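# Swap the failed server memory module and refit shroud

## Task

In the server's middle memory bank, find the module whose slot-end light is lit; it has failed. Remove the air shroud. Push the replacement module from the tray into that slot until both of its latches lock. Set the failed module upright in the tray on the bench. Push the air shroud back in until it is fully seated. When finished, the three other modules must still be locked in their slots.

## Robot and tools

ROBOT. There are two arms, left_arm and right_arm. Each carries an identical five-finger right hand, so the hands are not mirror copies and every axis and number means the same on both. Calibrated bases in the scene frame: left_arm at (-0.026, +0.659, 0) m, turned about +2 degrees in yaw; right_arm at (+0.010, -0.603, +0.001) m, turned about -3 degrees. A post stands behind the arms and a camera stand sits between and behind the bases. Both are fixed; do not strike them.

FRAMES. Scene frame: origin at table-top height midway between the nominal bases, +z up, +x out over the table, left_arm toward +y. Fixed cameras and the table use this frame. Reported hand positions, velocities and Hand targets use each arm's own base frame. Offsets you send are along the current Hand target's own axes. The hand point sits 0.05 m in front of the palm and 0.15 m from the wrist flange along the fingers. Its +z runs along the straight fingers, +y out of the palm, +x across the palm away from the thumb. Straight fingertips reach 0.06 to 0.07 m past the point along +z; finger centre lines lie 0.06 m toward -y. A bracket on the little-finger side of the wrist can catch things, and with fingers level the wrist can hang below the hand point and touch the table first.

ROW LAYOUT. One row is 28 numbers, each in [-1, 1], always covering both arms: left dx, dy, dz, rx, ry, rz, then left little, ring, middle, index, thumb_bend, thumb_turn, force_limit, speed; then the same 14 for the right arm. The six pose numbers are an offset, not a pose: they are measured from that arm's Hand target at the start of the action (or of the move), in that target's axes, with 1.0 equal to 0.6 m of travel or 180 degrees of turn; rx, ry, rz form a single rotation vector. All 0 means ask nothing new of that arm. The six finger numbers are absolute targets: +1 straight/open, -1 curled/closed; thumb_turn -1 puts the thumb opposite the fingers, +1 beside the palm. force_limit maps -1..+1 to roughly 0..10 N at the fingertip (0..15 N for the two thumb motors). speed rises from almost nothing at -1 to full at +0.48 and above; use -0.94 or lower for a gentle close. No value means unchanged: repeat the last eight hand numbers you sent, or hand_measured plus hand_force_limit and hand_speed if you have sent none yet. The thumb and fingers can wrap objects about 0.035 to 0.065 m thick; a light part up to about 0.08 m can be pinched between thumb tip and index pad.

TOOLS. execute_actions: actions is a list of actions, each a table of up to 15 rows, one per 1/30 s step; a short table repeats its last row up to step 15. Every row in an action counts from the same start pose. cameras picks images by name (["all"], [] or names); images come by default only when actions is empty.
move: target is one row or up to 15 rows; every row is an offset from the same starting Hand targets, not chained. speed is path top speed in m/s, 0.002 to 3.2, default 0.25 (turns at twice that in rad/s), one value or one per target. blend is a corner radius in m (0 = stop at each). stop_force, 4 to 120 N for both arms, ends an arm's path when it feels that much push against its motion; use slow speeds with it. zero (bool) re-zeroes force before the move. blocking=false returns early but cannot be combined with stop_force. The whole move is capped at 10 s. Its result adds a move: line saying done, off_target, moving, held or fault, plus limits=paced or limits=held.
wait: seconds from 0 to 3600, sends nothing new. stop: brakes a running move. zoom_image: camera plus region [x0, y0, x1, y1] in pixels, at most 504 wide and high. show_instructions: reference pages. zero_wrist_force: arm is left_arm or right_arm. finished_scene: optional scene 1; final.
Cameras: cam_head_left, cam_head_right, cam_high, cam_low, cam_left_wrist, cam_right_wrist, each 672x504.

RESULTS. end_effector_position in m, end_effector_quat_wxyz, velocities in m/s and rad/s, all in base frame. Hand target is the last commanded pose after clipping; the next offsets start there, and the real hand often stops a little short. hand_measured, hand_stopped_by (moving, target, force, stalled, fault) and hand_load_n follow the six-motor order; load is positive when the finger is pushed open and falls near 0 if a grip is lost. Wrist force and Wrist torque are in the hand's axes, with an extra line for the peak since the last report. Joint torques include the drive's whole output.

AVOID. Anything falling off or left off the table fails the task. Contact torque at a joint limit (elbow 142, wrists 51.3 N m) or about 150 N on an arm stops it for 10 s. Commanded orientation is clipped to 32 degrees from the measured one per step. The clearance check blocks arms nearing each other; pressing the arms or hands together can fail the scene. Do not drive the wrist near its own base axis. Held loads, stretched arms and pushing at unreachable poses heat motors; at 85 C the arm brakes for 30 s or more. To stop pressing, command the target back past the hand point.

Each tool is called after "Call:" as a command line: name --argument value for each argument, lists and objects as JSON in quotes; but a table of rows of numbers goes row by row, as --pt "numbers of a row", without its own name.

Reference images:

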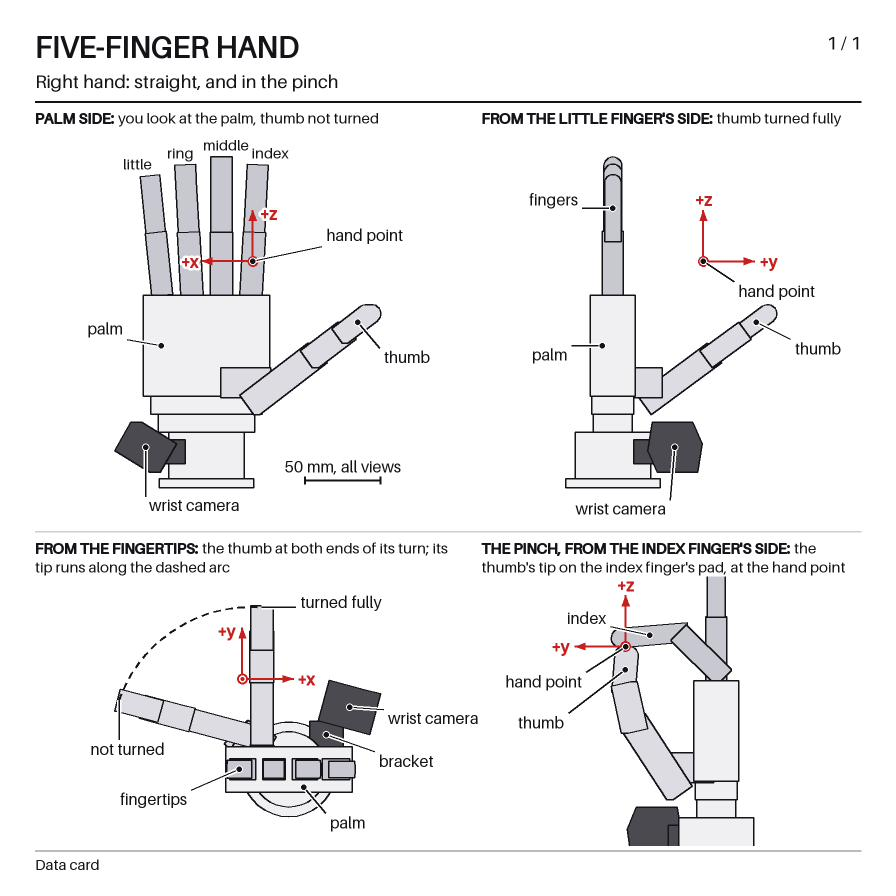

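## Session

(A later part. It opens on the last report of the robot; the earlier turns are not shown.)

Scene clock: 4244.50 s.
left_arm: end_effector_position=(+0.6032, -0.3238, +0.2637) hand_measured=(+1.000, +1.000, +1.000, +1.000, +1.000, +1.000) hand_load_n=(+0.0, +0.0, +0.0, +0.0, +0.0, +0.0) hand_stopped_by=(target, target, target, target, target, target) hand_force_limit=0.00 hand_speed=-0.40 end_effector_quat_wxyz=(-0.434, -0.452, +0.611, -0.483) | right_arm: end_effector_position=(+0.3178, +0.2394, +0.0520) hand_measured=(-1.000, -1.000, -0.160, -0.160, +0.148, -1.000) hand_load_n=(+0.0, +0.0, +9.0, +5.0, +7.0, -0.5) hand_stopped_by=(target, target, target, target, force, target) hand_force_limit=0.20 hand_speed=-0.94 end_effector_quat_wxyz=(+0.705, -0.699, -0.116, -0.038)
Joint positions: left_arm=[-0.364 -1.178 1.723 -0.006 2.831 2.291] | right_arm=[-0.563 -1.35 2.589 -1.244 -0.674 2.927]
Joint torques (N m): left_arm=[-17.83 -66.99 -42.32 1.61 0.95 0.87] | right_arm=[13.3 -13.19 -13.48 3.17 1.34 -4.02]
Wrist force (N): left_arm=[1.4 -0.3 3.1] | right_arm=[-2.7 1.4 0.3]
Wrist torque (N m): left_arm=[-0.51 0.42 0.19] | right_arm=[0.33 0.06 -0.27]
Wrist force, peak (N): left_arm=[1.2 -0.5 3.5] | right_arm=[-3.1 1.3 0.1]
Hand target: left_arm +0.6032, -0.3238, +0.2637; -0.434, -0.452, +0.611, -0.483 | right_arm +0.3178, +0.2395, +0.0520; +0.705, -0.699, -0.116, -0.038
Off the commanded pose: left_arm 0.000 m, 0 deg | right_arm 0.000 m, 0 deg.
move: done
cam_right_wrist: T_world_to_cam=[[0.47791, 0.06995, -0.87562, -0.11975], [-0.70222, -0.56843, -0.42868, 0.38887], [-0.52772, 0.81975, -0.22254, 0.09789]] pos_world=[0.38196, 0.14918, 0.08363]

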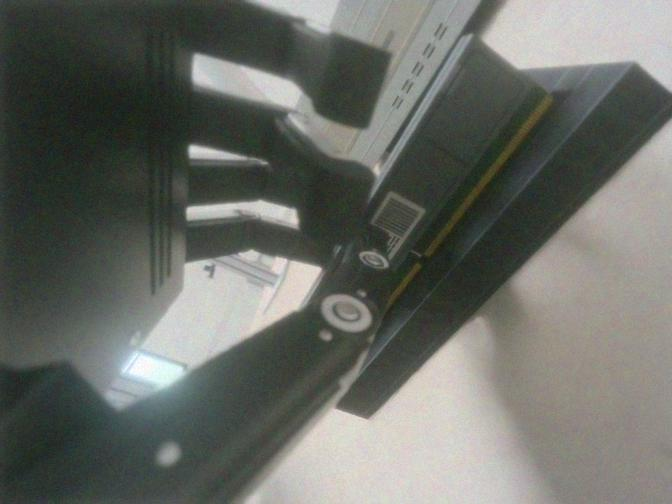

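Call:
move --target '[0,0,0,0,0,0,1,1,1,1,1,1,0,-0.4, -0.0029,0.0130,0.0,0,0,0,-1,-1,-0.16,-0.16,0.0,-1,0.2,-0.94]' --speed 0.008 --stop_force 4 --cameras '["cam_right_wrist","cam_head_right","cam_high"]'

Call:
zoom_image --camera "cam_right_wrist" --region '[500, 50, 640, 170]'

Scene clock: 4252.43 s.
left_arm: end_effector_position=(+0.6032, -0.3238, +0.2637) hand_measured=(+1.000, +1.000, +1.000, +1.000, +1.000, +1.000) hand_load_n=(+0.0, +0.0, +0.0, +0.0, +0.0, +0.0) hand_stopped_by=(target, target, target, target, target, target) hand_force_limit=0.00 hand_speed=-0.40 end_effector_quat_wxyz=(-0.434, -0.452, +0.611, -0.483) | right_arm: end_effector_position=(+0.3177, +0.2395, +0.0491) hand_measured=(-1.000, -1.000, -0.160, -0.160, +0.148, -1.000) hand_load_n=(+0.0, +0.0, +9.0, +5.0, +6.5, -1.0) hand_stopped_by=(target, target, target, target, force, target) hand_force_limit=0.20 hand_speed=-0.94 end_effector_quat_wxyz=(+0.705, -0.698, -0.116, -0.038)
Joint positions: left_arm=[-0.364 -1.178 1.723 -0.006 2.831 2.291] | right_arm=[-0.563 -1.341 2.59 -1.253 -0.674 2.927]
Joint torques (N m): left_arm=[-20.87 -70.26 -42.16 1.19 0.54 1.08] | right_arm=[7.89 -48.53 -18.88 2.92 1.73 -3.81]
Wrist force (N): left_arm=[1.6 -0.2 3.1] | right_arm=[-2.7 1.0 -0.2]
Wrist torque (N m): left_arm=[-0.49 0.40 0.21] | right_arm=[0.33 0.07 -0.25]
Wrist force, peak (N): left_arm=[1.5 -0.2 3.4] | right_arm=[0.3 -3.5 1.5]
Hand target: left_arm +0.6032, -0.3238, +0.2637; -0.434, -0.452, +0.611, -0.483 | right_arm +0.3178, +0.2395, +0.0491; +0.705, -0.699, -0.116, -0.038 (not the last commanded pose)
Off the commanded pose: left_arm 0.000 m, 0 deg | right_arm 0.005 m, 0 deg.
move: contact (right_arm)
cam_right_wrist: T_world_to_cam=[[0.47783, 0.06999, -0.87566, -0.12236], [-0.70227, -0.5684, -0.42865, 0.38765], [-0.52773, 0.81977, -0.22245, 0.09713]] pos_world=[0.38196, 0.14927, 0.08063]
Images, in order (width x height): cam_head_right 672x504, cam_high 672x504, cam_right_wrist 672x504.

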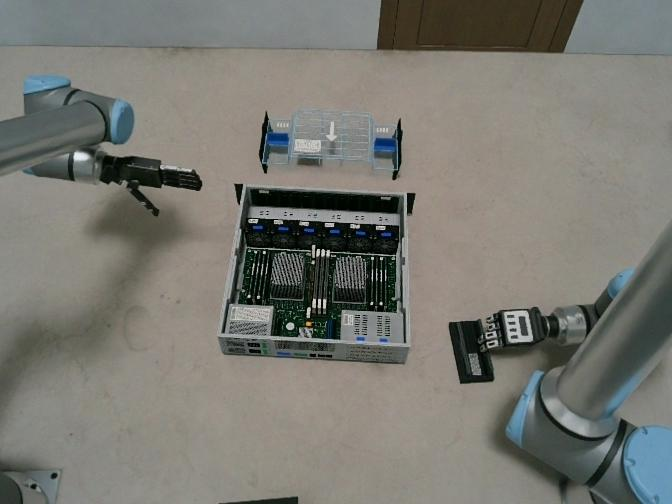

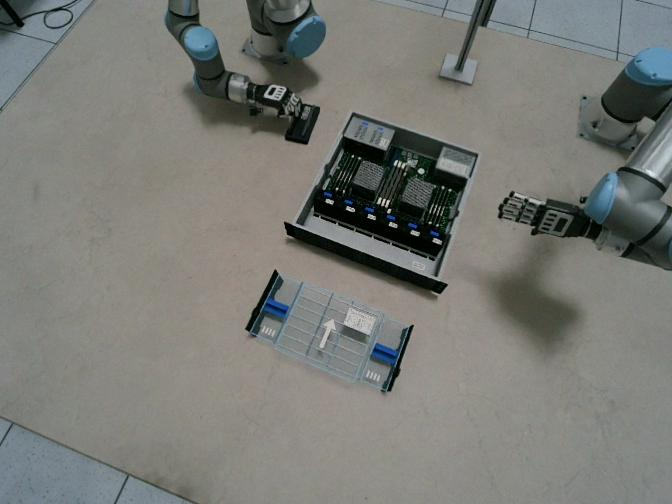

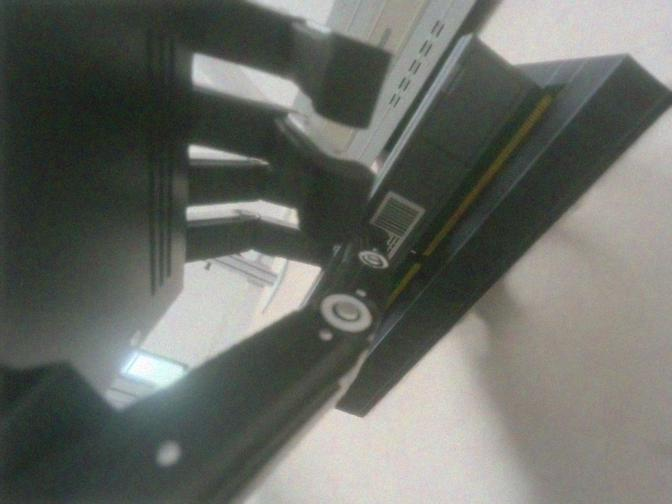

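Scaled by 3.600 from the camera's image (finer frame: 960x720).

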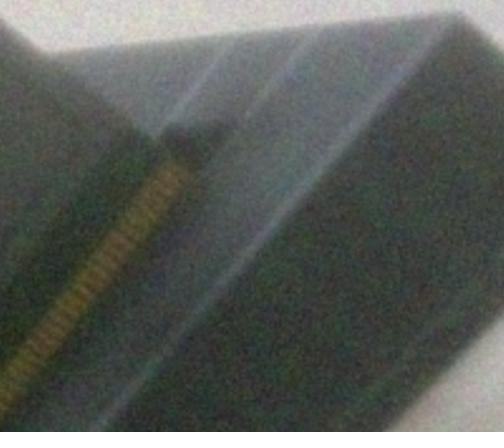

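Call:
move --target '[0.0528,0.1392,0.8175,0,0,0,1,1,1,1,1,1,0,-0.4, 0.0011,-0.0049,0.0,0,0,0,-1,-1,-0.16,-0.16,0.0,-1,0.2,-0.94]' --speed 0.2 --cameras '["cam_left_wrist","cam_head_right"]'

Scene clock: 4311.43 s.
left_arm: end_effector_position=(+0.4691, -0.7999, +0.2008) hand_measured=(+1.000, +1.000, +1.000, +1.000, +1.000, +1.000) hand_load_n=(+0.0, +0.0, +0.5, +0.0, +0.0, +0.0) hand_stopped_by=(target, target, target, target, target, target) hand_force_limit=0.00 hand_speed=-0.40 end_effector_quat_wxyz=(-0.434, -0.452, +0.611, -0.483) | right_arm: end_effector_position=(+0.3178, +0.2395, +0.0521) hand_measured=(-1.000, -1.000, -0.160, -0.160, +0.148, -1.000) hand_load_n=(+0.0, +0.0, +9.0, +5.0, +6.5, -0.5) hand_stopped_by=(target, target, target, target, force, target) hand_force_limit=0.20 hand_speed=-0.94 end_effector_quat_wxyz=(+0.705, -0.699, -0.116, -0.038)
Joint positions: left_arm=[-1.015 -1.06 1.639 -0.382 2.213 1.891] | right_arm=[-0.563 -1.35 2.589 -1.243 -0.674 2.927]
Joint torques (N m): left_arm=[12.89 -85.49 -31.02 -0.18 1.37 4.34] | right_arm=[12.77 -40.97 -18.54 1.94 2.96 -2.06]
Wrist force (N): left_arm=[1.4 -0.3 3.1] | right_arm=[-2.4 1.7 0.5]
Wrist torque (N m): left_arm=[-0.50 0.42 0.30] | right_arm=[0.38 0.01 -0.23]
Wrist force, peak (N): left_arm=[1.6 0.1 5.1] | right_arm=[-3.1 1.0 0.6]
Hand target: left_arm +0.4691, -0.7998, +0.2008; -0.434, -0.452, +0.611, -0.483 | right_arm +0.3178, +0.2395, +0.0521; +0.705, -0.699, -0.116, -0.038
Off the commanded pose: left_arm 0.000 m, 0 deg | right_arm 0.000 m, 0 deg.
move: done
cam_left_wrist: T_world_to_cam=[[-0.9941, 0.10845, -0.00335, 0.55217], [0.07387, 0.6538, -0.75305, 0.64271], [-0.07948, -0.74886, -0.65795, -0.31073]] pos_world=[0.47674, -0.71278, 0.2814]
Images, in order (width x height): cam_head_right 672x504, cam_left_wrist 672x504.

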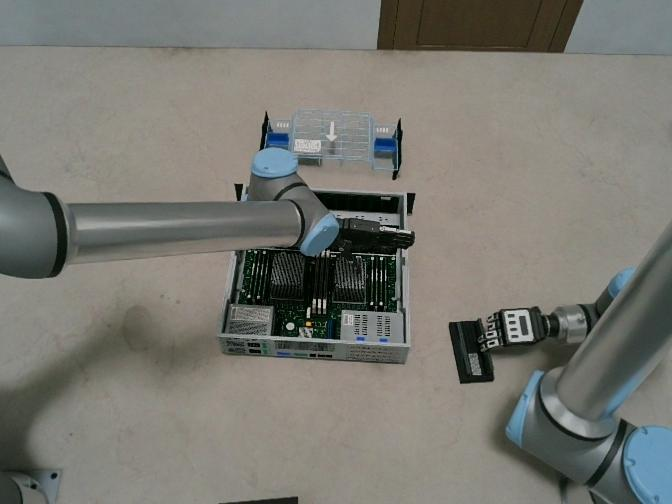

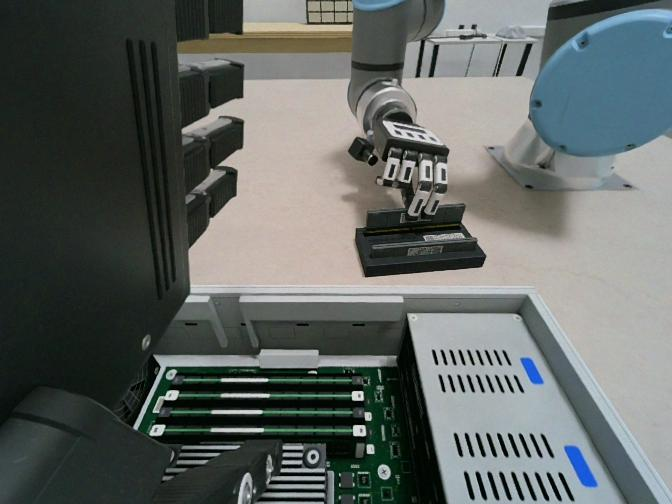

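Call:
zoom_image --camera "cam_left_wrist" --region '[345, 190, 500, 290]'

Scaled by 3.252 from the camera's image (finer frame: 960x720).

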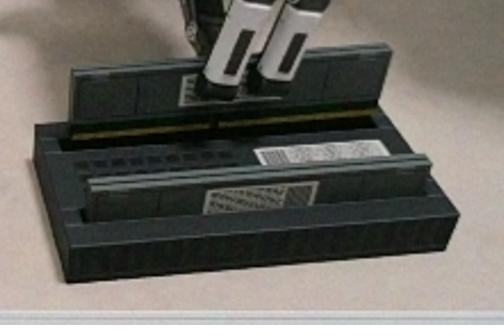

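Call:
zoom_image --camera "cam_left_wrist" --region '[350, 205, 430, 265]'

Call:
zoom_image --camera "cam_left_wrist" --region '[420, 195, 500, 255]'

Scaled by 6.300 from the camera's image (finer frame: 960x720).

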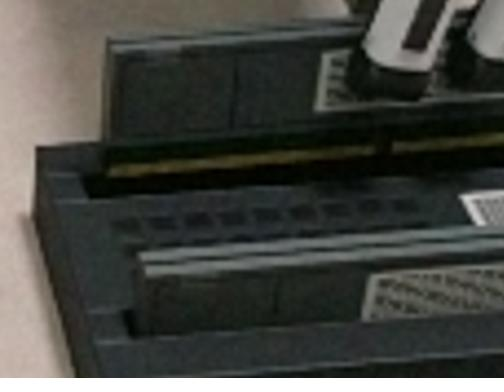

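Scaled by 6.300 from the camera's image (finer frame: 960x720).

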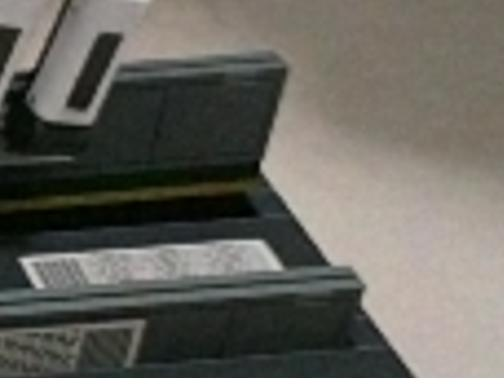

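Call:
move --target '[0,0,0,0,0,0,1,1,1,1,1,1,0,-0.4, 0.0065,0.0014,-0.0017,0,0,0,-1,-1,-0.16,-0.16,0.0,-1,0.2,-0.94]' --speed 0.02 --cameras '["cam_left_wrist"]'

Call:
zoom_image --camera "cam_left_wrist" --region '[350, 205, 430, 265]'

Call:
zoom_image --camera "cam_left_wrist" --region '[420, 195, 500, 255]'

Scene clock: 4353.20 s.
left_arm: end_effector_position=(+0.4691, -0.7998, +0.2008) hand_measured=(+1.000, +1.000, +1.000, +1.000, +1.000, +1.000) hand_load_n=(+0.0, +0.0, +0.0, +0.0, +0.0, +0.0) hand_stopped_by=(target, target, target, target, target, target) hand_force_limit=0.00 hand_speed=-0.40 end_effector_quat_wxyz=(-0.434, -0.452, +0.611, -0.483) | right_arm: end_effector_position=(+0.3219, +0.2389, +0.0521) hand_measured=(-1.000, -1.000, -0.160, -0.160, +0.148, -1.000) hand_load_n=(+0.0, +0.0, +9.0, +5.0, +6.5, -0.5) hand_stopped_by=(target, target, target, target, force, target) hand_force_limit=0.20 hand_speed=-0.94 end_effector_quat_wxyz=(+0.705, -0.698, -0.116, -0.038)
Joint positions: left_arm=[-1.015 -1.06 1.639 -0.382 2.213 1.892] | right_arm=[-0.557 -1.345 2.581 -1.24 -0.669 2.927]
Joint torques (N m): left_arm=[24.36 -86.04 -29.39 -2.02 -0.95 3.83] | right_arm=[-10.63 -39.21 -4.57 0.06 -1.27 0.61]
Wrist force (N): left_arm=[1.4 -0.6 3.0] | right_arm=[-2.6 1.2 0.1]
Wrist torque (N m): left_arm=[-0.53 0.42 0.24] | right_arm=[0.32 0.06 -0.26]
Wrist force, peak (N): left_arm=[1.5 -0.6 3.3] | right_arm=[-3.1 1.6 0.5]
Hand target: left_arm +0.4691, -0.7998, +0.2008; -0.434, -0.452, +0.611, -0.483 | right_arm +0.3218, +0.2389, +0.0521; +0.705, -0.699, -0.116, -0.038
Off the commanded pose: left_arm 0.000 m, 0 deg | right_arm 0.000 m, 0 deg.
move: done
cam_left_wrist: T_world_to_cam=[[-0.99411, 0.10836, -0.00356, 0.55225], [0.07396, 0.6538, -0.75304, 0.64259], [-0.07928, -0.74887, -0.65796, -0.31075]] pos_world=[0.47684, -0.71268, 0.2814]

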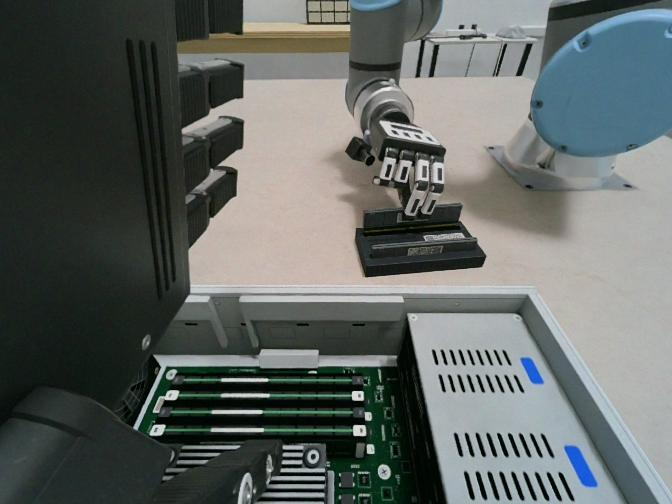

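Scaled by 6.300 from the camera's image (finer frame: 960x720).

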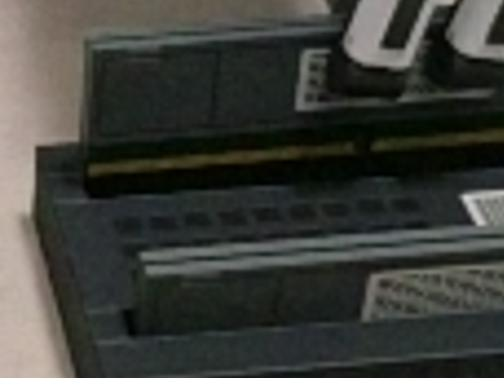

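Scaled by 6.300 from the camera's image (finer frame: 960x720).

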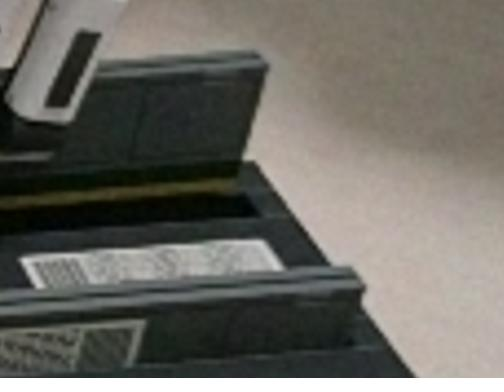

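Call:
move --target '[0,0,0,0,0,0,1,1,1,1,1,1,0,-0.4, -0.0021,-0.0005,0,0,0,0,-1,-1,-0.16,-0.16,0.0,-1,0.2,-0.94]' --speed 0.02

Call:
move --target '[0,0,0,0,0,0,1,1,1,1,1,1,0,-0.4, -0.0025,0.0114,0.0,0,0,0,-1,-1,-0.16,-0.16,0.0,-1,0.2,-0.94]' --speed 0.008 --stop_force 4 --cameras '["cam_left_wrist"]'

Call:
zoom_image --camera "cam_left_wrist" --region '[350, 205, 430, 265]'

Call:
zoom_image --camera "cam_left_wrist" --region '[420, 195, 500, 255]'

Scene clock: 4362.90 s.
left_arm: end_effector_position=(+0.4691, -0.7998, +0.2008) hand_measured=(+1.000, +1.000, +1.000, +1.000, +1.000, +1.000) hand_load_n=(+0.0, +0.0, +0.0, +0.0, +0.0, +0.0) hand_stopped_by=(target, target, target, target, target, target) hand_force_limit=0.00 hand_speed=-0.40 end_effector_quat_wxyz=(-0.434, -0.452, +0.611, -0.483) | right_arm: end_effector_position=(+0.3205, +0.2387, +0.0522) hand_measured=(-1.000, -1.000, -0.160, -0.160, +0.148, -1.000) hand_load_n=(+0.0, +0.0, +9.0, +5.0, +6.5, -0.5) hand_stopped_by=(target, target, target, target, force, target) hand_force_limit=0.20 hand_speed=-0.94 end_effector_quat_wxyz=(+0.705, -0.699, -0.116, -0.038)
Joint positions: left_arm=[-1.015 -1.06 1.639 -0.382 2.213 1.892] | right_arm=[-0.56 -1.347 2.583 -1.241 -0.671 2.927]
Joint torques (N m): left_arm=[22.45 -88.19 -28.86 -2.05 -0.53 3.82] | right_arm=[5.63 -24.86 -20.88 0.96 1.13 -0.09]
Wrist force (N): left_arm=[1.4 -0.6 3.2] | right_arm=[-2.6 1.3 0.0]
Wrist torque (N m): left_arm=[-0.54 0.43 0.24] | right_arm=[0.36 0.06 -0.26]
Wrist force, peak (N): left_arm=[1.6 -0.5 3.4] | right_arm=[-3.1 1.4 0.0]
Hand target: left_arm +0.4691, -0.7998, +0.2008; -0.434, -0.452, +0.611, -0.483 | right_arm +0.3206, +0.2388, +0.0521; +0.705, -0.699, -0.116, -0.038
Off the commanded pose: left_arm 0.000 m, 0 deg | right_arm 0.000 m, 0 deg.
move: done

Scene clock: 4364.50 s.
left_arm: end_effector_position=(+0.4691, -0.7998, +0.2008) hand_measured=(+1.000, +1.000, +1.000, +1.000, +1.000, +1.000) hand_load_n=(+0.0, +0.0, +0.5, +0.5, +0.0, +0.0) hand_stopped_by=(target, target, target, target, target, target) hand_force_limit=0.00 hand_speed=-0.40 end_effector_quat_wxyz=(-0.434, -0.452, +0.611, -0.483) | right_arm: end_effector_position=(+0.3206, +0.2387, +0.0489) hand_measured=(-1.000, -1.000, -0.160, -0.160, +0.148, -1.000) hand_load_n=(+0.0, +0.0, +9.5, +5.0, +6.0, -1.0) hand_stopped_by=(target, target, target, target, force, target) hand_force_limit=0.20 hand_speed=-0.94 end_effector_quat_wxyz=(+0.705, -0.699, -0.116, -0.038)
Joint positions: left_arm=[-1.015 -1.06 1.639 -0.382 2.213 1.892] | right_arm=[-0.56 -1.337 2.584 -1.251 -0.671 2.927]
Joint torques (N m): left_arm=[22.01 -84.32 -28.6 -1.98 -0.27 3.67] | right_arm=[7.9 -48.66 -20.13 2.81 1.14 -0.8]
Wrist force (N): left_arm=[1.4 -0.4 3.0] | right_arm=[-2.6 1.0 0.2]
Wrist torque (N m): left_arm=[-0.51 0.43 0.25] | right_arm=[0.32 0.06 -0.25]
Wrist force, peak (N): left_arm=[1.2 -0.4 3.4] | right_arm=[0.7 -4.2 1.2]
Hand target: left_arm +0.4691, -0.7998, +0.2008; -0.434, -0.452, +0.611, -0.483 | right_arm +0.3206, +0.2387, +0.0489; +0.705, -0.699, -0.116, -0.038 (not the last commanded pose)
Off the commanded pose: left_arm 0.000 m, 0 deg | right_arm 0.004 m, 0 deg.
move: contact (right_arm)
cam_left_wrist: T_world_to_cam=[[-0.99411, 0.10836, -0.00356, 0.55225], [0.07396, 0.6538, -0.75304, 0.64259], [-0.07928, -0.74887, -0.65796, -0.31075]] pos_world=[0.47684, -0.71268, 0.2814]

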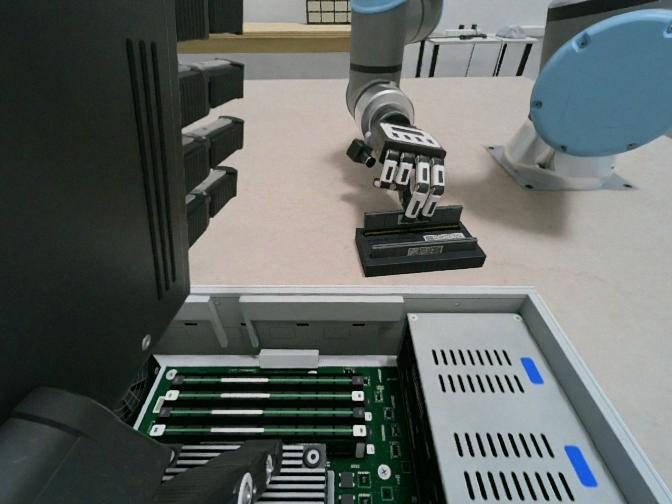

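Scaled by 6.300 from the camera's image (finer frame: 960x720).

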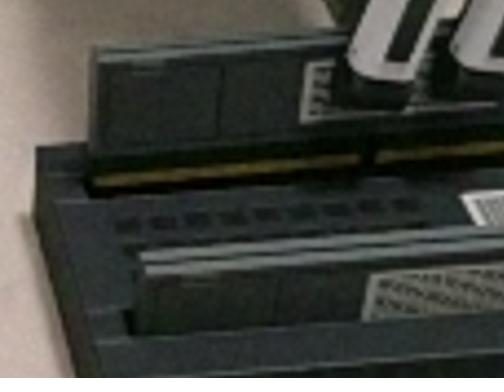

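Scaled by 6.300 from the camera's image (finer frame: 960x720).

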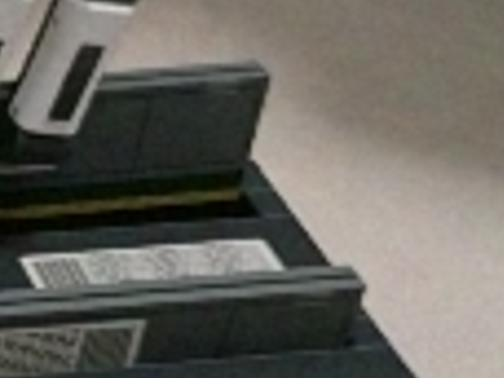

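Call:
move --pt "0 0 0 0 0 0 1 1 1 1 1 1 0 -0.4 0.0007 -0.0033 0 0 0 0 -1 -1 -0.16 -0.16 0.0 -1 0.2 -0.94" --pt "0 0 0 0 0 0 1 1 1 1 1 1 0 -0.4 -0.0006 -0.0036 -0.0022 0 0 0 -1 -1 -0.16 -0.16 0.0 -1 0.2 -0.94" --speed 0.02

Call:
move --target '[0,0,0,0,0,0,1,1,1,1,1,1,0,-0.4, -0.0025,0.0114,0.0,0,0,0,-1,-1,-0.16,-0.16,0.0,-1,0.2,-0.94]' --speed 0.008 --stop_force 4 --cameras '["cam_left_wrist"]'

Call:
zoom_image --camera "cam_left_wrist" --region '[350, 205, 430, 265]'

Call:
zoom_image --camera "cam_left_wrist" --region '[420, 195, 500, 255]'

Scene clock: 4377.50 s.
left_arm: end_effector_position=(+0.4691, -0.7998, +0.2008) hand_measured=(+1.000, +1.000, +1.000, +1.000, +1.000, +1.000) hand_load_n=(+0.0, +0.0, +0.0, +0.0, +0.0, +0.0) hand_stopped_by=(target, target, target, target, target, target) hand_force_limit=0.00 hand_speed=-0.40 end_effector_quat_wxyz=(-0.434, -0.452, +0.611, -0.483) | right_arm: end_effector_position=(+0.3199, +0.2373, +0.0510) hand_measured=(-1.000, -1.000, -0.160, -0.160, +0.148, -1.000) hand_load_n=(+0.0, +0.0, +9.0, +5.0, +6.0, -1.0) hand_stopped_by=(target, target, target, target, force, target) hand_force_limit=0.20 hand_speed=-0.94 end_effector_quat_wxyz=(+0.705, -0.699, -0.116, -0.038)
Joint positions: left_arm=[-1.015 -1.06 1.639 -0.382 2.213 1.892] | right_arm=[-0.565 -1.344 2.585 -1.245 -0.676 2.927]
Joint torques (N m): left_arm=[21.58 -88.47 -28.6 -2.14 -0.61 3.76] | right_arm=[11.78 -41.44 -5.54 -1.3 1.16 -2.39]
Wrist force (N): left_arm=[1.3 -0.5 3.1] | right_arm=[-2.3 1.3 0.1]
Wrist torque (N m): left_arm=[-0.53 0.43 0.24] | right_arm=[0.33 0.01 -0.23]
Wrist force, peak (N): left_arm=[1.6 -0.3 3.4] | right_arm=[-3.2 1.2 0.7]
Hand target: left_arm +0.4691, -0.7998, +0.2008; -0.434, -0.452, +0.611, -0.483 | right_arm +0.3199, +0.2373, +0.0509; +0.705, -0.699, -0.116, -0.038
Off the commanded pose: left_arm 0.000 m, 0 deg | right_arm 0.000 m, 0 deg.
move: done

Scene clock: 4378.57 s.
left_arm: end_effector_position=(+0.4691, -0.7998, +0.2008) hand_measured=(+1.000, +1.000, +1.000, +1.000, +1.000, +1.000) hand_load_n=(+0.0, +0.0, +0.0, +0.0, +0.0, +0.0) hand_stopped_by=(target, target, target, target, target, target) hand_force_limit=0.00 hand_speed=-0.40 end_effector_quat_wxyz=(-0.434, -0.452, +0.611, -0.483) | right_arm: end_effector_position=(+0.3199, +0.2373, +0.0488) hand_measured=(-1.000, -1.000, -0.160, -0.160, +0.148, -1.000) hand_load_n=(+0.0, +0.0, +9.5, +5.5, +5.5, -1.0) hand_stopped_by=(target, target, target, target, force, target) hand_force_limit=0.20 hand_speed=-0.94 end_effector_quat_wxyz=(+0.705, -0.699, -0.116, -0.038)
Joint positions: left_arm=[-1.015 -1.06 1.639 -0.382 2.213 1.892] | right_arm=[-0.565 -1.337 2.585 -1.252 -0.676 2.927]
Joint torques (N m): left_arm=[23.2 -90.68 -29.16 -1.74 -0.51 4.06] | right_arm=[2.2 -46.69 -19.35 2.86 1.13 -2.58]
Wrist force (N): left_arm=[1.4 -0.3 3.0] | right_arm=[-2.9 0.9 0.1]
Wrist torque (N m): left_arm=[-0.50 0.43 0.25] | right_arm=[0.31 0.09 -0.27]
Wrist force, peak (N): left_arm=[1.6 -0.5 3.4] | right_arm=[0.4 -4.5 1.7]
Hand target: left_arm +0.4691, -0.7998, +0.2008; -0.434, -0.452, +0.611, -0.483 | right_arm +0.3199, +0.2373, +0.0488; +0.705, -0.699, -0.116, -0.038 (not the last commanded pose)
Off the commanded pose: left_arm 0.000 m, 0 deg | right_arm 0.005 m, 0 deg.
move: contact (right_arm)
cam_left_wrist: T_world_to_cam=[[-0.99411, 0.10836, -0.00356, 0.55225], [0.07396, 0.6538, -0.75304, 0.64259], [-0.07928, -0.74887, -0.65796, -0.31075]] pos_world=[0.47684, -0.71268, 0.2814]

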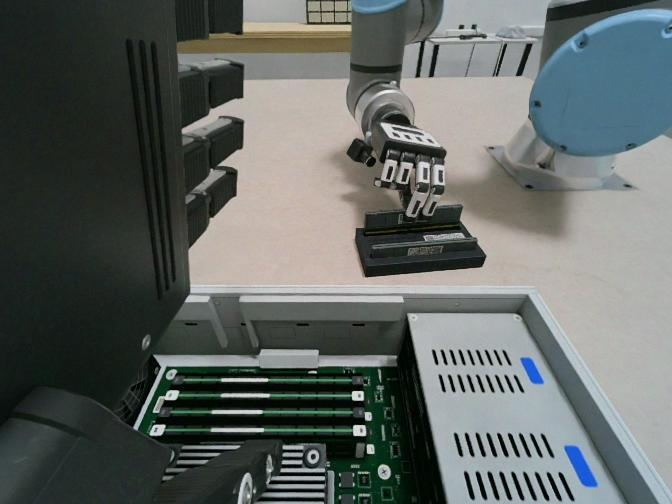

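Scaled by 6.300 from the camera's image (finer frame: 960x720).

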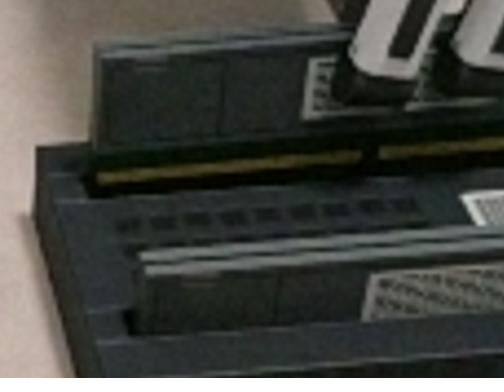

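Scaled by 6.300 from the camera's image (finer frame: 960x720).

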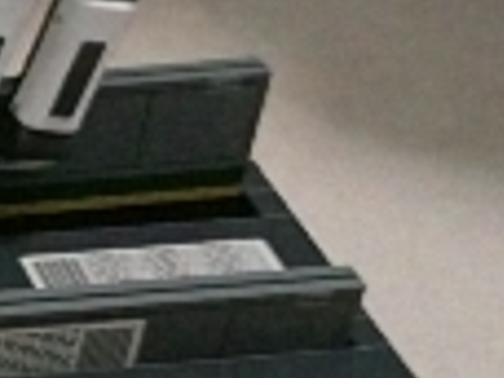

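Call:
zoom_image --camera "cam_left_wrist" --region '[330, 60, 480, 220]'

Call:
zoom_image --camera "cam_left_wrist" --region '[340, 120, 420, 200]'

Scaled by 3.150 from the camera's image (finer frame: 960x720).

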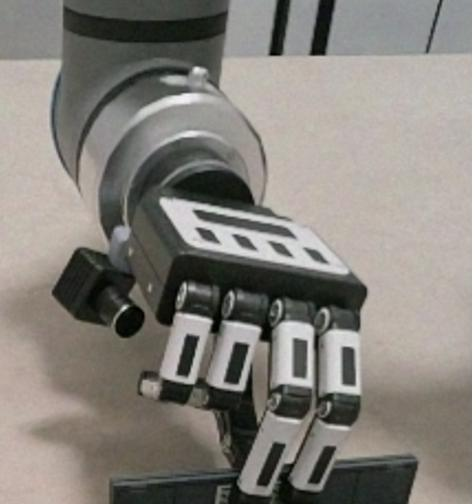

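Scaled by 6.300 from the camera's image (finer frame: 960x720).

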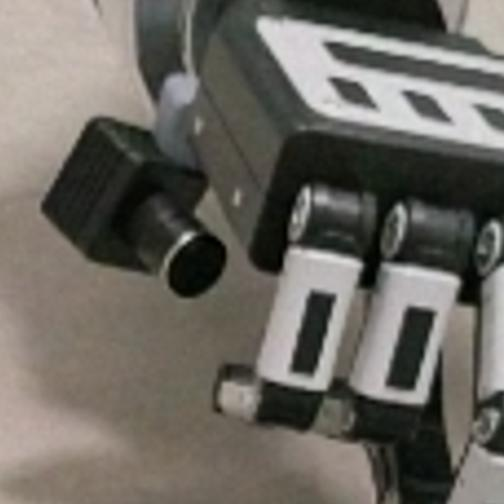

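Call:
move --target '[0,0,0,0,0,0,1,1,1,1,1,1,0,-0.4, -0.0003,0.0011,0.0,0,0,0,-1,-1,-0.16,-0.16,0.0,-1,0.2,-0.94]' --speed 0.005

Scene clock: 4425.60 s.
left_arm: end_effector_position=(+0.4691, -0.7998, +0.2008) hand_measured=(+1.000, +1.000, +1.000, +1.000, +1.000, +1.000) hand_load_n=(+0.0, +0.0, +0.0, +0.0, +0.0, +0.0) hand_stopped_by=(target, target, target, target, target, target) hand_force_limit=0.00 hand_speed=-0.40 end_effector_quat_wxyz=(-0.434, -0.452, +0.611, -0.483) | right_arm: end_effector_position=(+0.3200, +0.2373, +0.0481) hand_measured=(-1.000, -1.000, -0.160, -0.160, +0.146, -1.000) hand_load_n=(+0.0, +0.0, +11.0, +6.0, +3.0, -1.5) hand_stopped_by=(target, target, target, target, force, target) hand_force_limit=0.20 hand_speed=-0.94 end_effector_quat_wxyz=(+0.705, -0.699, -0.116, -0.038)
Joint positions: left_arm=[-1.015 -1.06 1.639 -0.382 2.213 1.892] | right_arm=[-0.565 -1.335 2.586 -1.255 -0.676 2.927]
Joint torques (N m): left_arm=[27.54 -87.52 -28.35 -2.28 -0.44 3.86] | right_arm=[-9.81 -17.88 -3.11 -0.67 -1.79 0.45]
Wrist force (N): left_arm=[1.4 -0.5 2.9] | right_arm=[2.1 -6.1 1.5]
Wrist torque (N m): left_arm=[-0.51 0.43 0.24] | right_arm=[0.42 0.03 -0.33]
Wrist force, peak (N): left_arm=[1.4 -0.5 3.4] | right_arm=[1.5 -7.0 1.9]
Hand target: left_arm +0.4691, -0.7998, +0.2008; -0.434, -0.452, +0.611, -0.483 | right_arm +0.3199, +0.2373, +0.0481; +0.705, -0.699, -0.116, -0.038
Off the commanded pose: left_arm 0.000 m, 0 deg | right_arm 0.000 m, 0 deg.
move: done

Call:
move --target '[0,0,0,0,0,0,1,1,1,1,1,1,0,-0.4, 0.0251,-0.1138,0.0,0,0,0,-1,-1,-0.16,-0.16,0.0,-1,0.2,-0.94]' --speed 0.08 --cameras '["cam_left_wrist","cam_right_wrist"]'

Call:
zoom_image --camera "cam_left_wrist" --region '[345, 190, 500, 290]'

Call:
zoom_image --camera "cam_right_wrist" --region '[400, 20, 672, 504]'

Scene clock: 4478.80 s.
left_arm: end_effector_position=(+0.4691, -0.7998, +0.2008) hand_measured=(+1.000, +1.000, +1.000, +1.000, +1.000, +1.000) hand_load_n=(+0.0, +0.0, +0.0, +0.0, +0.0, +0.0) hand_stopped_by=(target, target, target, target, target, target) hand_force_limit=0.00 hand_speed=-0.40 end_effector_quat_wxyz=(-0.434, -0.452, +0.611, -0.483) | right_arm: end_effector_position=(+0.3199, +0.2375, +0.1180) hand_measured=(-1.000, -1.000, -0.160, -0.160, +0.146, -1.000) hand_load_n=(+0.0, +0.0, +10.5, +5.0, +5.0, -1.0) hand_stopped_by=(target, target, target, target, force, target) hand_force_limit=0.20 hand_speed=-0.94 end_effector_quat_wxyz=(+0.705, -0.699, -0.116, -0.038)
Joint positions: left_arm=[-1.015 -1.06 1.639 -0.382 2.213 1.892] | right_arm=[-0.565 -1.527 2.553 -1.031 -0.676 2.927]
Joint torques (N m): left_arm=[25.62 -88.13 -29.53 -2.04 -0.56 3.63] | right_arm=[9.06 -18.41 -14.41 0.96 2.33 0.18]
Wrist force (N): left_arm=[1.3 -0.5 3.3] | right_arm=[-2.5 1.1 0.6]
Wrist torque (N m): left_arm=[-0.54 0.43 0.24] | right_arm=[0.27 0.03 -0.26]
Wrist force, peak (N): left_arm=[1.7 -0.3 3.4] | right_arm=[2.4 -6.4 2.0]
Hand target: left_arm +0.4691, -0.7998, +0.2008; -0.434, -0.452, +0.611, -0.483 | right_arm +0.3199, +0.2375, +0.1180; +0.705, -0.699, -0.116, -0.038
Off the commanded pose: left_arm 0.000 m, 0 deg | right_arm 0.000 m, 0 deg.
move: done
cam_left_wrist: T_world_to_cam=[[-0.99411, 0.10836, -0.00356, 0.55225], [0.07396, 0.6538, -0.75304, 0.64259], [-0.07928, -0.74887, -0.65796, -0.31075]] pos_world=[0.47684, -0.71268, 0.2814]
cam_right_wrist: T_world_to_cam=[[0.47805, 0.06973, -0.87556, -0.06286], [-0.70225, -0.56839, -0.42869, 0.41756], [-0.52755, 0.8198, -0.22275, 0.1152]] pos_world=[0.38406, 0.14728, 0.14963]

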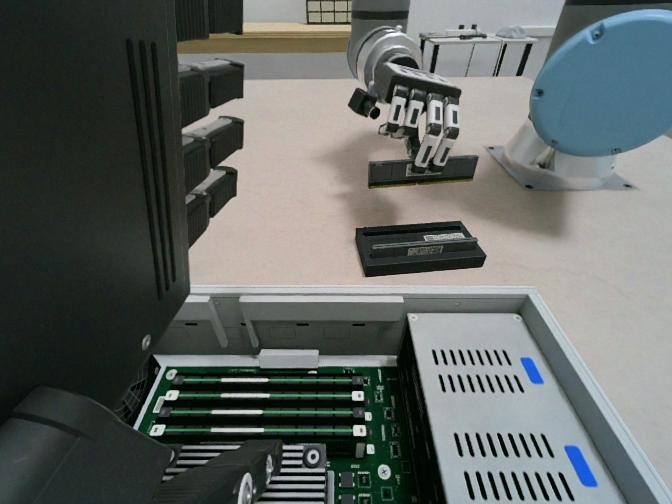

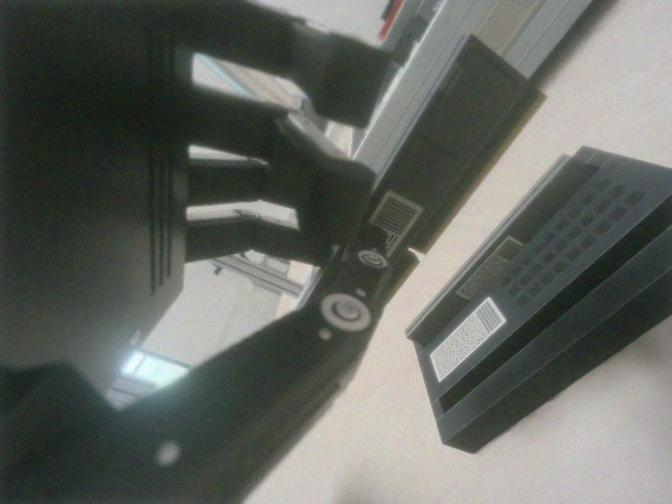

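Scaled by 3.252 from the camera's image (finer frame: 960x720).

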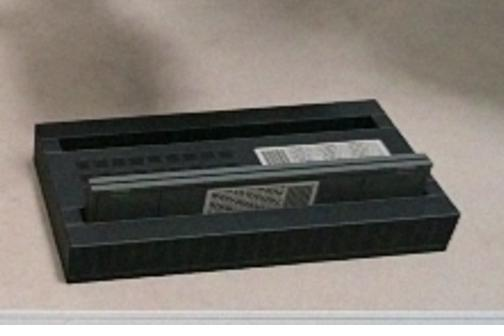

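Scaled by 1.041 from the camera's image (finer frame: 960x720).

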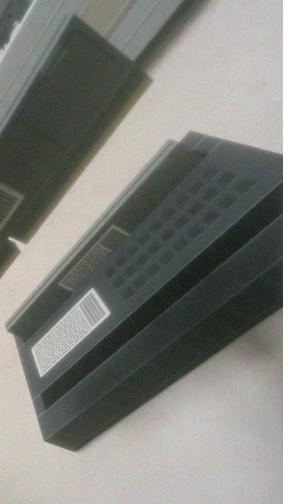

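Call:
zoom_image --camera "cam_left_wrist" --region '[350, 210, 430, 270]'

Call:
zoom_image --camera "cam_left_wrist" --region '[420, 205, 500, 265]'

Call:
zoom_image --camera "cam_head_right" --region '[430, 300, 520, 390]'

Scaled by 6.300 from the camera's image (finer frame: 960x720).

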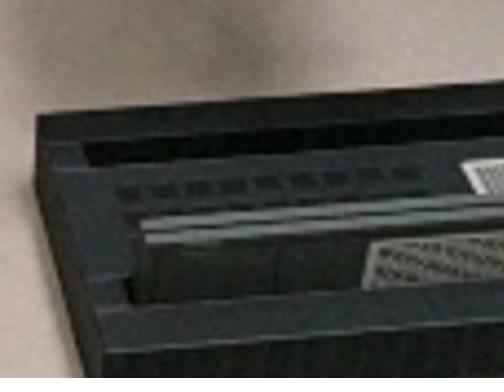

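Scaled by 6.300 from the camera's image (finer frame: 960x720).

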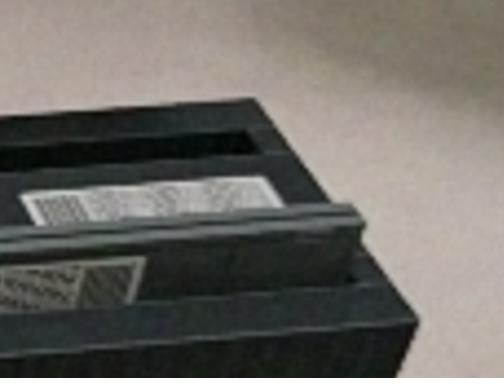

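This scene's latest camera images include none from cam_head_right. They are from: cam_left_wrist, cam_right_wrist. cam_head_right's image comes with the result of a call that names it in "cameras".

Call:
move --target '[0,0,0,0,0,0,1,1,1,1,1,1,0,-0.4, -0.0234,0.1057,0.0023,-0.00155,0.00704,0,-1,-1,-0.16,-0.16,0.0,-1,0.2,-0.94]' --speed 0.06 --stop_force 5 --cameras '["cam_left_wrist"]'

Call:
zoom_image --camera "cam_left_wrist" --region '[350, 205, 430, 265]'

Call:
zoom_image --camera "cam_left_wrist" --region '[420, 195, 500, 255]'

Scene clock: 4520.73 s.
left_arm: end_effector_position=(+0.4691, -0.7998, +0.2008) hand_measured=(+1.000, +1.000, +1.000, +1.000, +1.000, +1.000) hand_load_n=(+0.0, +0.0, +0.0, +0.0, +0.0, +0.0) hand_stopped_by=(target, target, target, target, target, target) hand_force_limit=0.00 hand_speed=-0.40 end_effector_quat_wxyz=(-0.434, -0.452, +0.611, -0.483) | right_arm: end_effector_position=(+0.3197, +0.2387, +0.0530) hand_measured=(-1.000, -1.000, -0.160, -0.160, +0.146, -1.000) hand_load_n=(+0.0, +0.0, +10.5, +5.0, +4.5, -1.5) hand_stopped_by=(target, target, target, target, force, target) hand_force_limit=0.20 hand_speed=-0.94 end_effector_quat_wxyz=(+0.705, -0.700, -0.108, -0.046)
Joint positions: left_arm=[-1.015 -1.06 1.639 -0.382 2.213 1.892] | right_arm=[-0.574 -1.357 2.596 -1.244 -0.663 2.927]
Joint torques (N m): left_arm=[24.42 -90.05 -27.49 -2.04 -0.26 3.74] | right_arm=[5.53 -47.14 -20.1 0.24 -1.4 -2.28]
Wrist force (N): left_arm=[1.6 -0.3 3.1] | right_arm=[-2.3 1.2 0.8]
Wrist torque (N m): left_arm=[-0.49 0.38 0.26] | right_arm=[0.28 -0.01 -0.24]
Wrist force, peak (N): left_arm=[1.5 -0.3 3.5] | right_arm=[-2.9 2.0 0.4]
Hand target: left_arm +0.4691, -0.7998, +0.2008; -0.434, -0.452, +0.611, -0.483 | right_arm +0.3197, +0.2387, +0.0530; +0.705, -0.700, -0.108, -0.046
Off the commanded pose: left_arm 0.000 m, 0 deg | right_arm 0.000 m, 0 deg.
move: done
cam_left_wrist: T_world_to_cam=[[-0.99411, 0.10836, -0.00356, 0.55225], [0.07396, 0.6538, -0.75304, 0.64259], [-0.07928, -0.74887, -0.65796, -0.31075]] pos_world=[0.47684, -0.71268, 0.2814]

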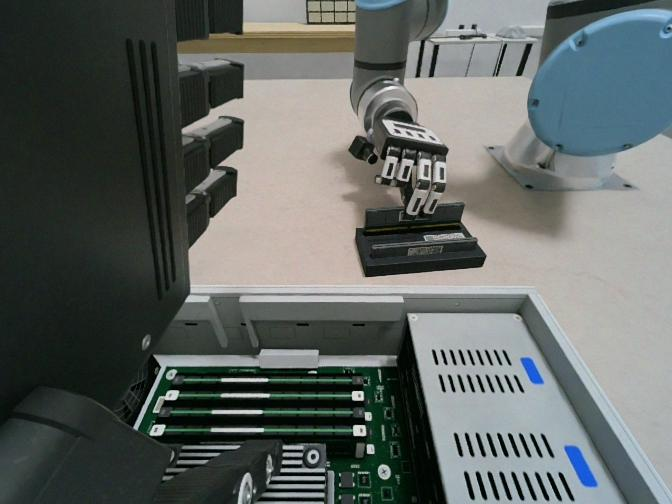

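Scaled by 6.300 from the camera's image (finer frame: 960x720).

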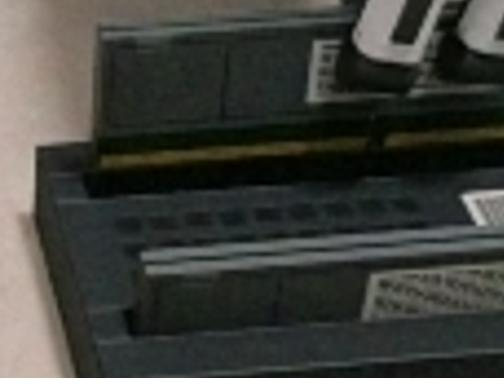

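Scaled by 6.300 from the camera's image (finer frame: 960x720).

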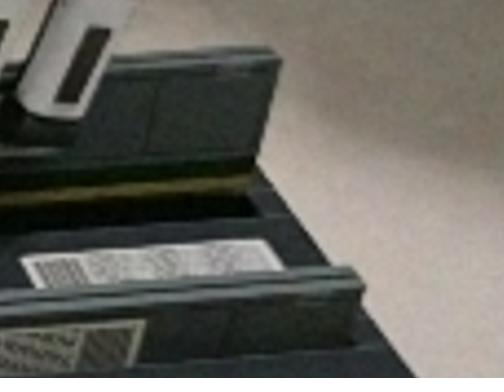

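Call:
move --target '[0,0,0,0,0,0,1,1,1,1,1,1,0,-0.4, 0.0024,0.0005,0,-0.0006,0.0027,0,-1,-1,-0.16,-0.16,0.0,-1,0.2,-0.94]' --speed 0.02

Call:
move --target '[0,0,0,0,0,0,1,1,1,1,1,1,0,-0.4, -0.0043,0.0195,0.0,0,0,0,-1,-1,-0.16,-0.16,0.0,-1,0.2,-0.94]' --speed 0.008 --stop_force 4 --cameras '["cam_left_wrist"]'

Call:
zoom_image --camera "cam_left_wrist" --region '[350, 205, 430, 265]'

Call:
zoom_image --camera "cam_left_wrist" --region '[420, 195, 500, 255]'

Scene clock: 4533.57 s.
left_arm: end_effector_position=(+0.4691, -0.7998, +0.2008) hand_measured=(+1.000, +1.000, +1.000, +1.000, +1.000, +1.000) hand_load_n=(+0.0, +0.0, +0.0, +0.0, +0.0, +0.0) hand_stopped_by=(target, target, target, target, target, target) hand_force_limit=0.00 hand_speed=-0.40 end_effector_quat_wxyz=(-0.434, -0.452, +0.611, -0.483) | right_arm: end_effector_position=(+0.3212, +0.2388, +0.0531) hand_measured=(-1.000, -1.000, -0.160, -0.160, +0.146, -1.000) hand_load_n=(+0.0, +0.0, +10.5, +5.0, +4.5, -1.0) hand_stopped_by=(target, target, target, target, force, target) hand_force_limit=0.20 hand_speed=-0.94 end_effector_quat_wxyz=(+0.704, -0.700, -0.105, -0.049)
Joint positions: left_arm=[-1.015 -1.06 1.639 -0.382 2.213 1.892] | right_arm=[-0.576 -1.358 2.598 -1.244 -0.656 2.927]
Joint torques (N m): left_arm=[22.91 -92.34 -28.3 -2.04 -0.61 3.98] | right_arm=[-11 -39.3 -7.97 -0.85 -1.23 1.51]
Wrist force (N): left_arm=[1.5 -0.4 3.2] | right_arm=[-2.0 1.5 0.2]
Wrist torque (N m): left_arm=[-0.51 0.41 0.25] | right_arm=[0.37 -0.04 -0.21]
Wrist force, peak (N): left_arm=[1.5 -0.5 3.5] | right_arm=[-3.3 1.0 0.5]
Hand target: left_arm +0.4691, -0.7998, +0.2008; -0.434, -0.452, +0.611, -0.483 | right_arm +0.3212, +0.2388, +0.0531; +0.704, -0.700, -0.105, -0.049
Off the commanded pose: left_arm 0.000 m, 0 deg | right_arm 0.000 m, 0 deg.
move: done

Scene clock: 4535.37 s.
left_arm: end_effector_position=(+0.4691, -0.7998, +0.2008) hand_measured=(+1.000, +1.000, +1.000, +1.000, +1.000, +1.000) hand_load_n=(+0.0, +0.0, +0.0, +0.0, +0.0, +0.0) hand_stopped_by=(target, target, target, target, target, target) hand_force_limit=0.00 hand_speed=-0.40 end_effector_quat_wxyz=(-0.434, -0.452, +0.611, -0.483) | right_arm: end_effector_position=(+0.3212, +0.2388, +0.0483) hand_measured=(-1.000, -1.000, -0.160, -0.160, +0.146, -1.000) hand_load_n=(+0.0, +0.0, +10.5, +5.5, +4.5, -1.0) hand_stopped_by=(target, target, target, target, force, target) hand_force_limit=0.20 hand_speed=-0.94 end_effector_quat_wxyz=(+0.704, -0.700, -0.105, -0.049)
Joint positions: left_arm=[-1.015 -1.06 1.639 -0.382 2.213 1.892] | right_arm=[-0.576 -1.344 2.6 -1.26 -0.656 2.927]
Joint torques (N m): left_arm=[21 -91.78 -29.62 -1.96 -0.75 3.54] | right_arm=[-13.63 -47.56 -17.46 3 -1.75 1.01]
Wrist force (N): left_arm=[1.3 -0.4 3.4] | right_arm=[-2.7 1.0 0.4]
Wrist torque (N m): left_arm=[-0.53 0.42 0.24] | right_arm=[0.34 0.06 -0.24]
Wrist force, peak (N): left_arm=[1.4 -0.3 3.4] | right_arm=[0.5 -6.1 2.1]
Hand target: left_arm +0.4691, -0.7998, +0.2008; -0.434, -0.452, +0.611, -0.483 | right_arm +0.3212, +0.2388, +0.0483; +0.704, -0.700, -0.105, -0.049 (not the last commanded pose)
Off the commanded pose: left_arm 0.000 m, 0 deg | right_arm 0.007 m, 0 deg.
move: contact (right_arm)
cam_left_wrist: T_world_to_cam=[[-0.99411, 0.10836, -0.00356, 0.55225], [0.07396, 0.6538, -0.75304, 0.64259], [-0.07928, -0.74887, -0.65796, -0.31075]] pos_world=[0.47684, -0.71268, 0.2814]

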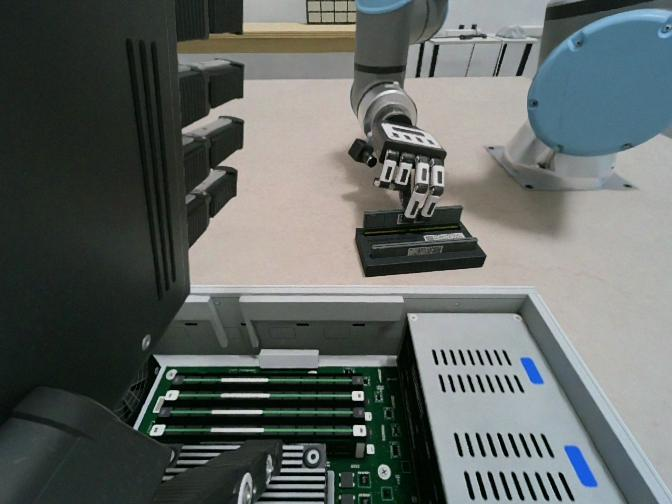

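Scaled by 6.300 from the camera's image (finer frame: 960x720).

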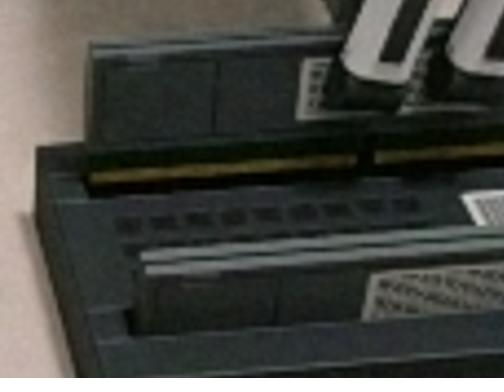

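Scaled by 6.300 from the camera's image (finer frame: 960x720).

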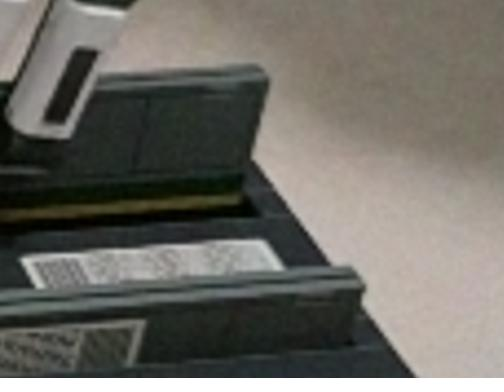

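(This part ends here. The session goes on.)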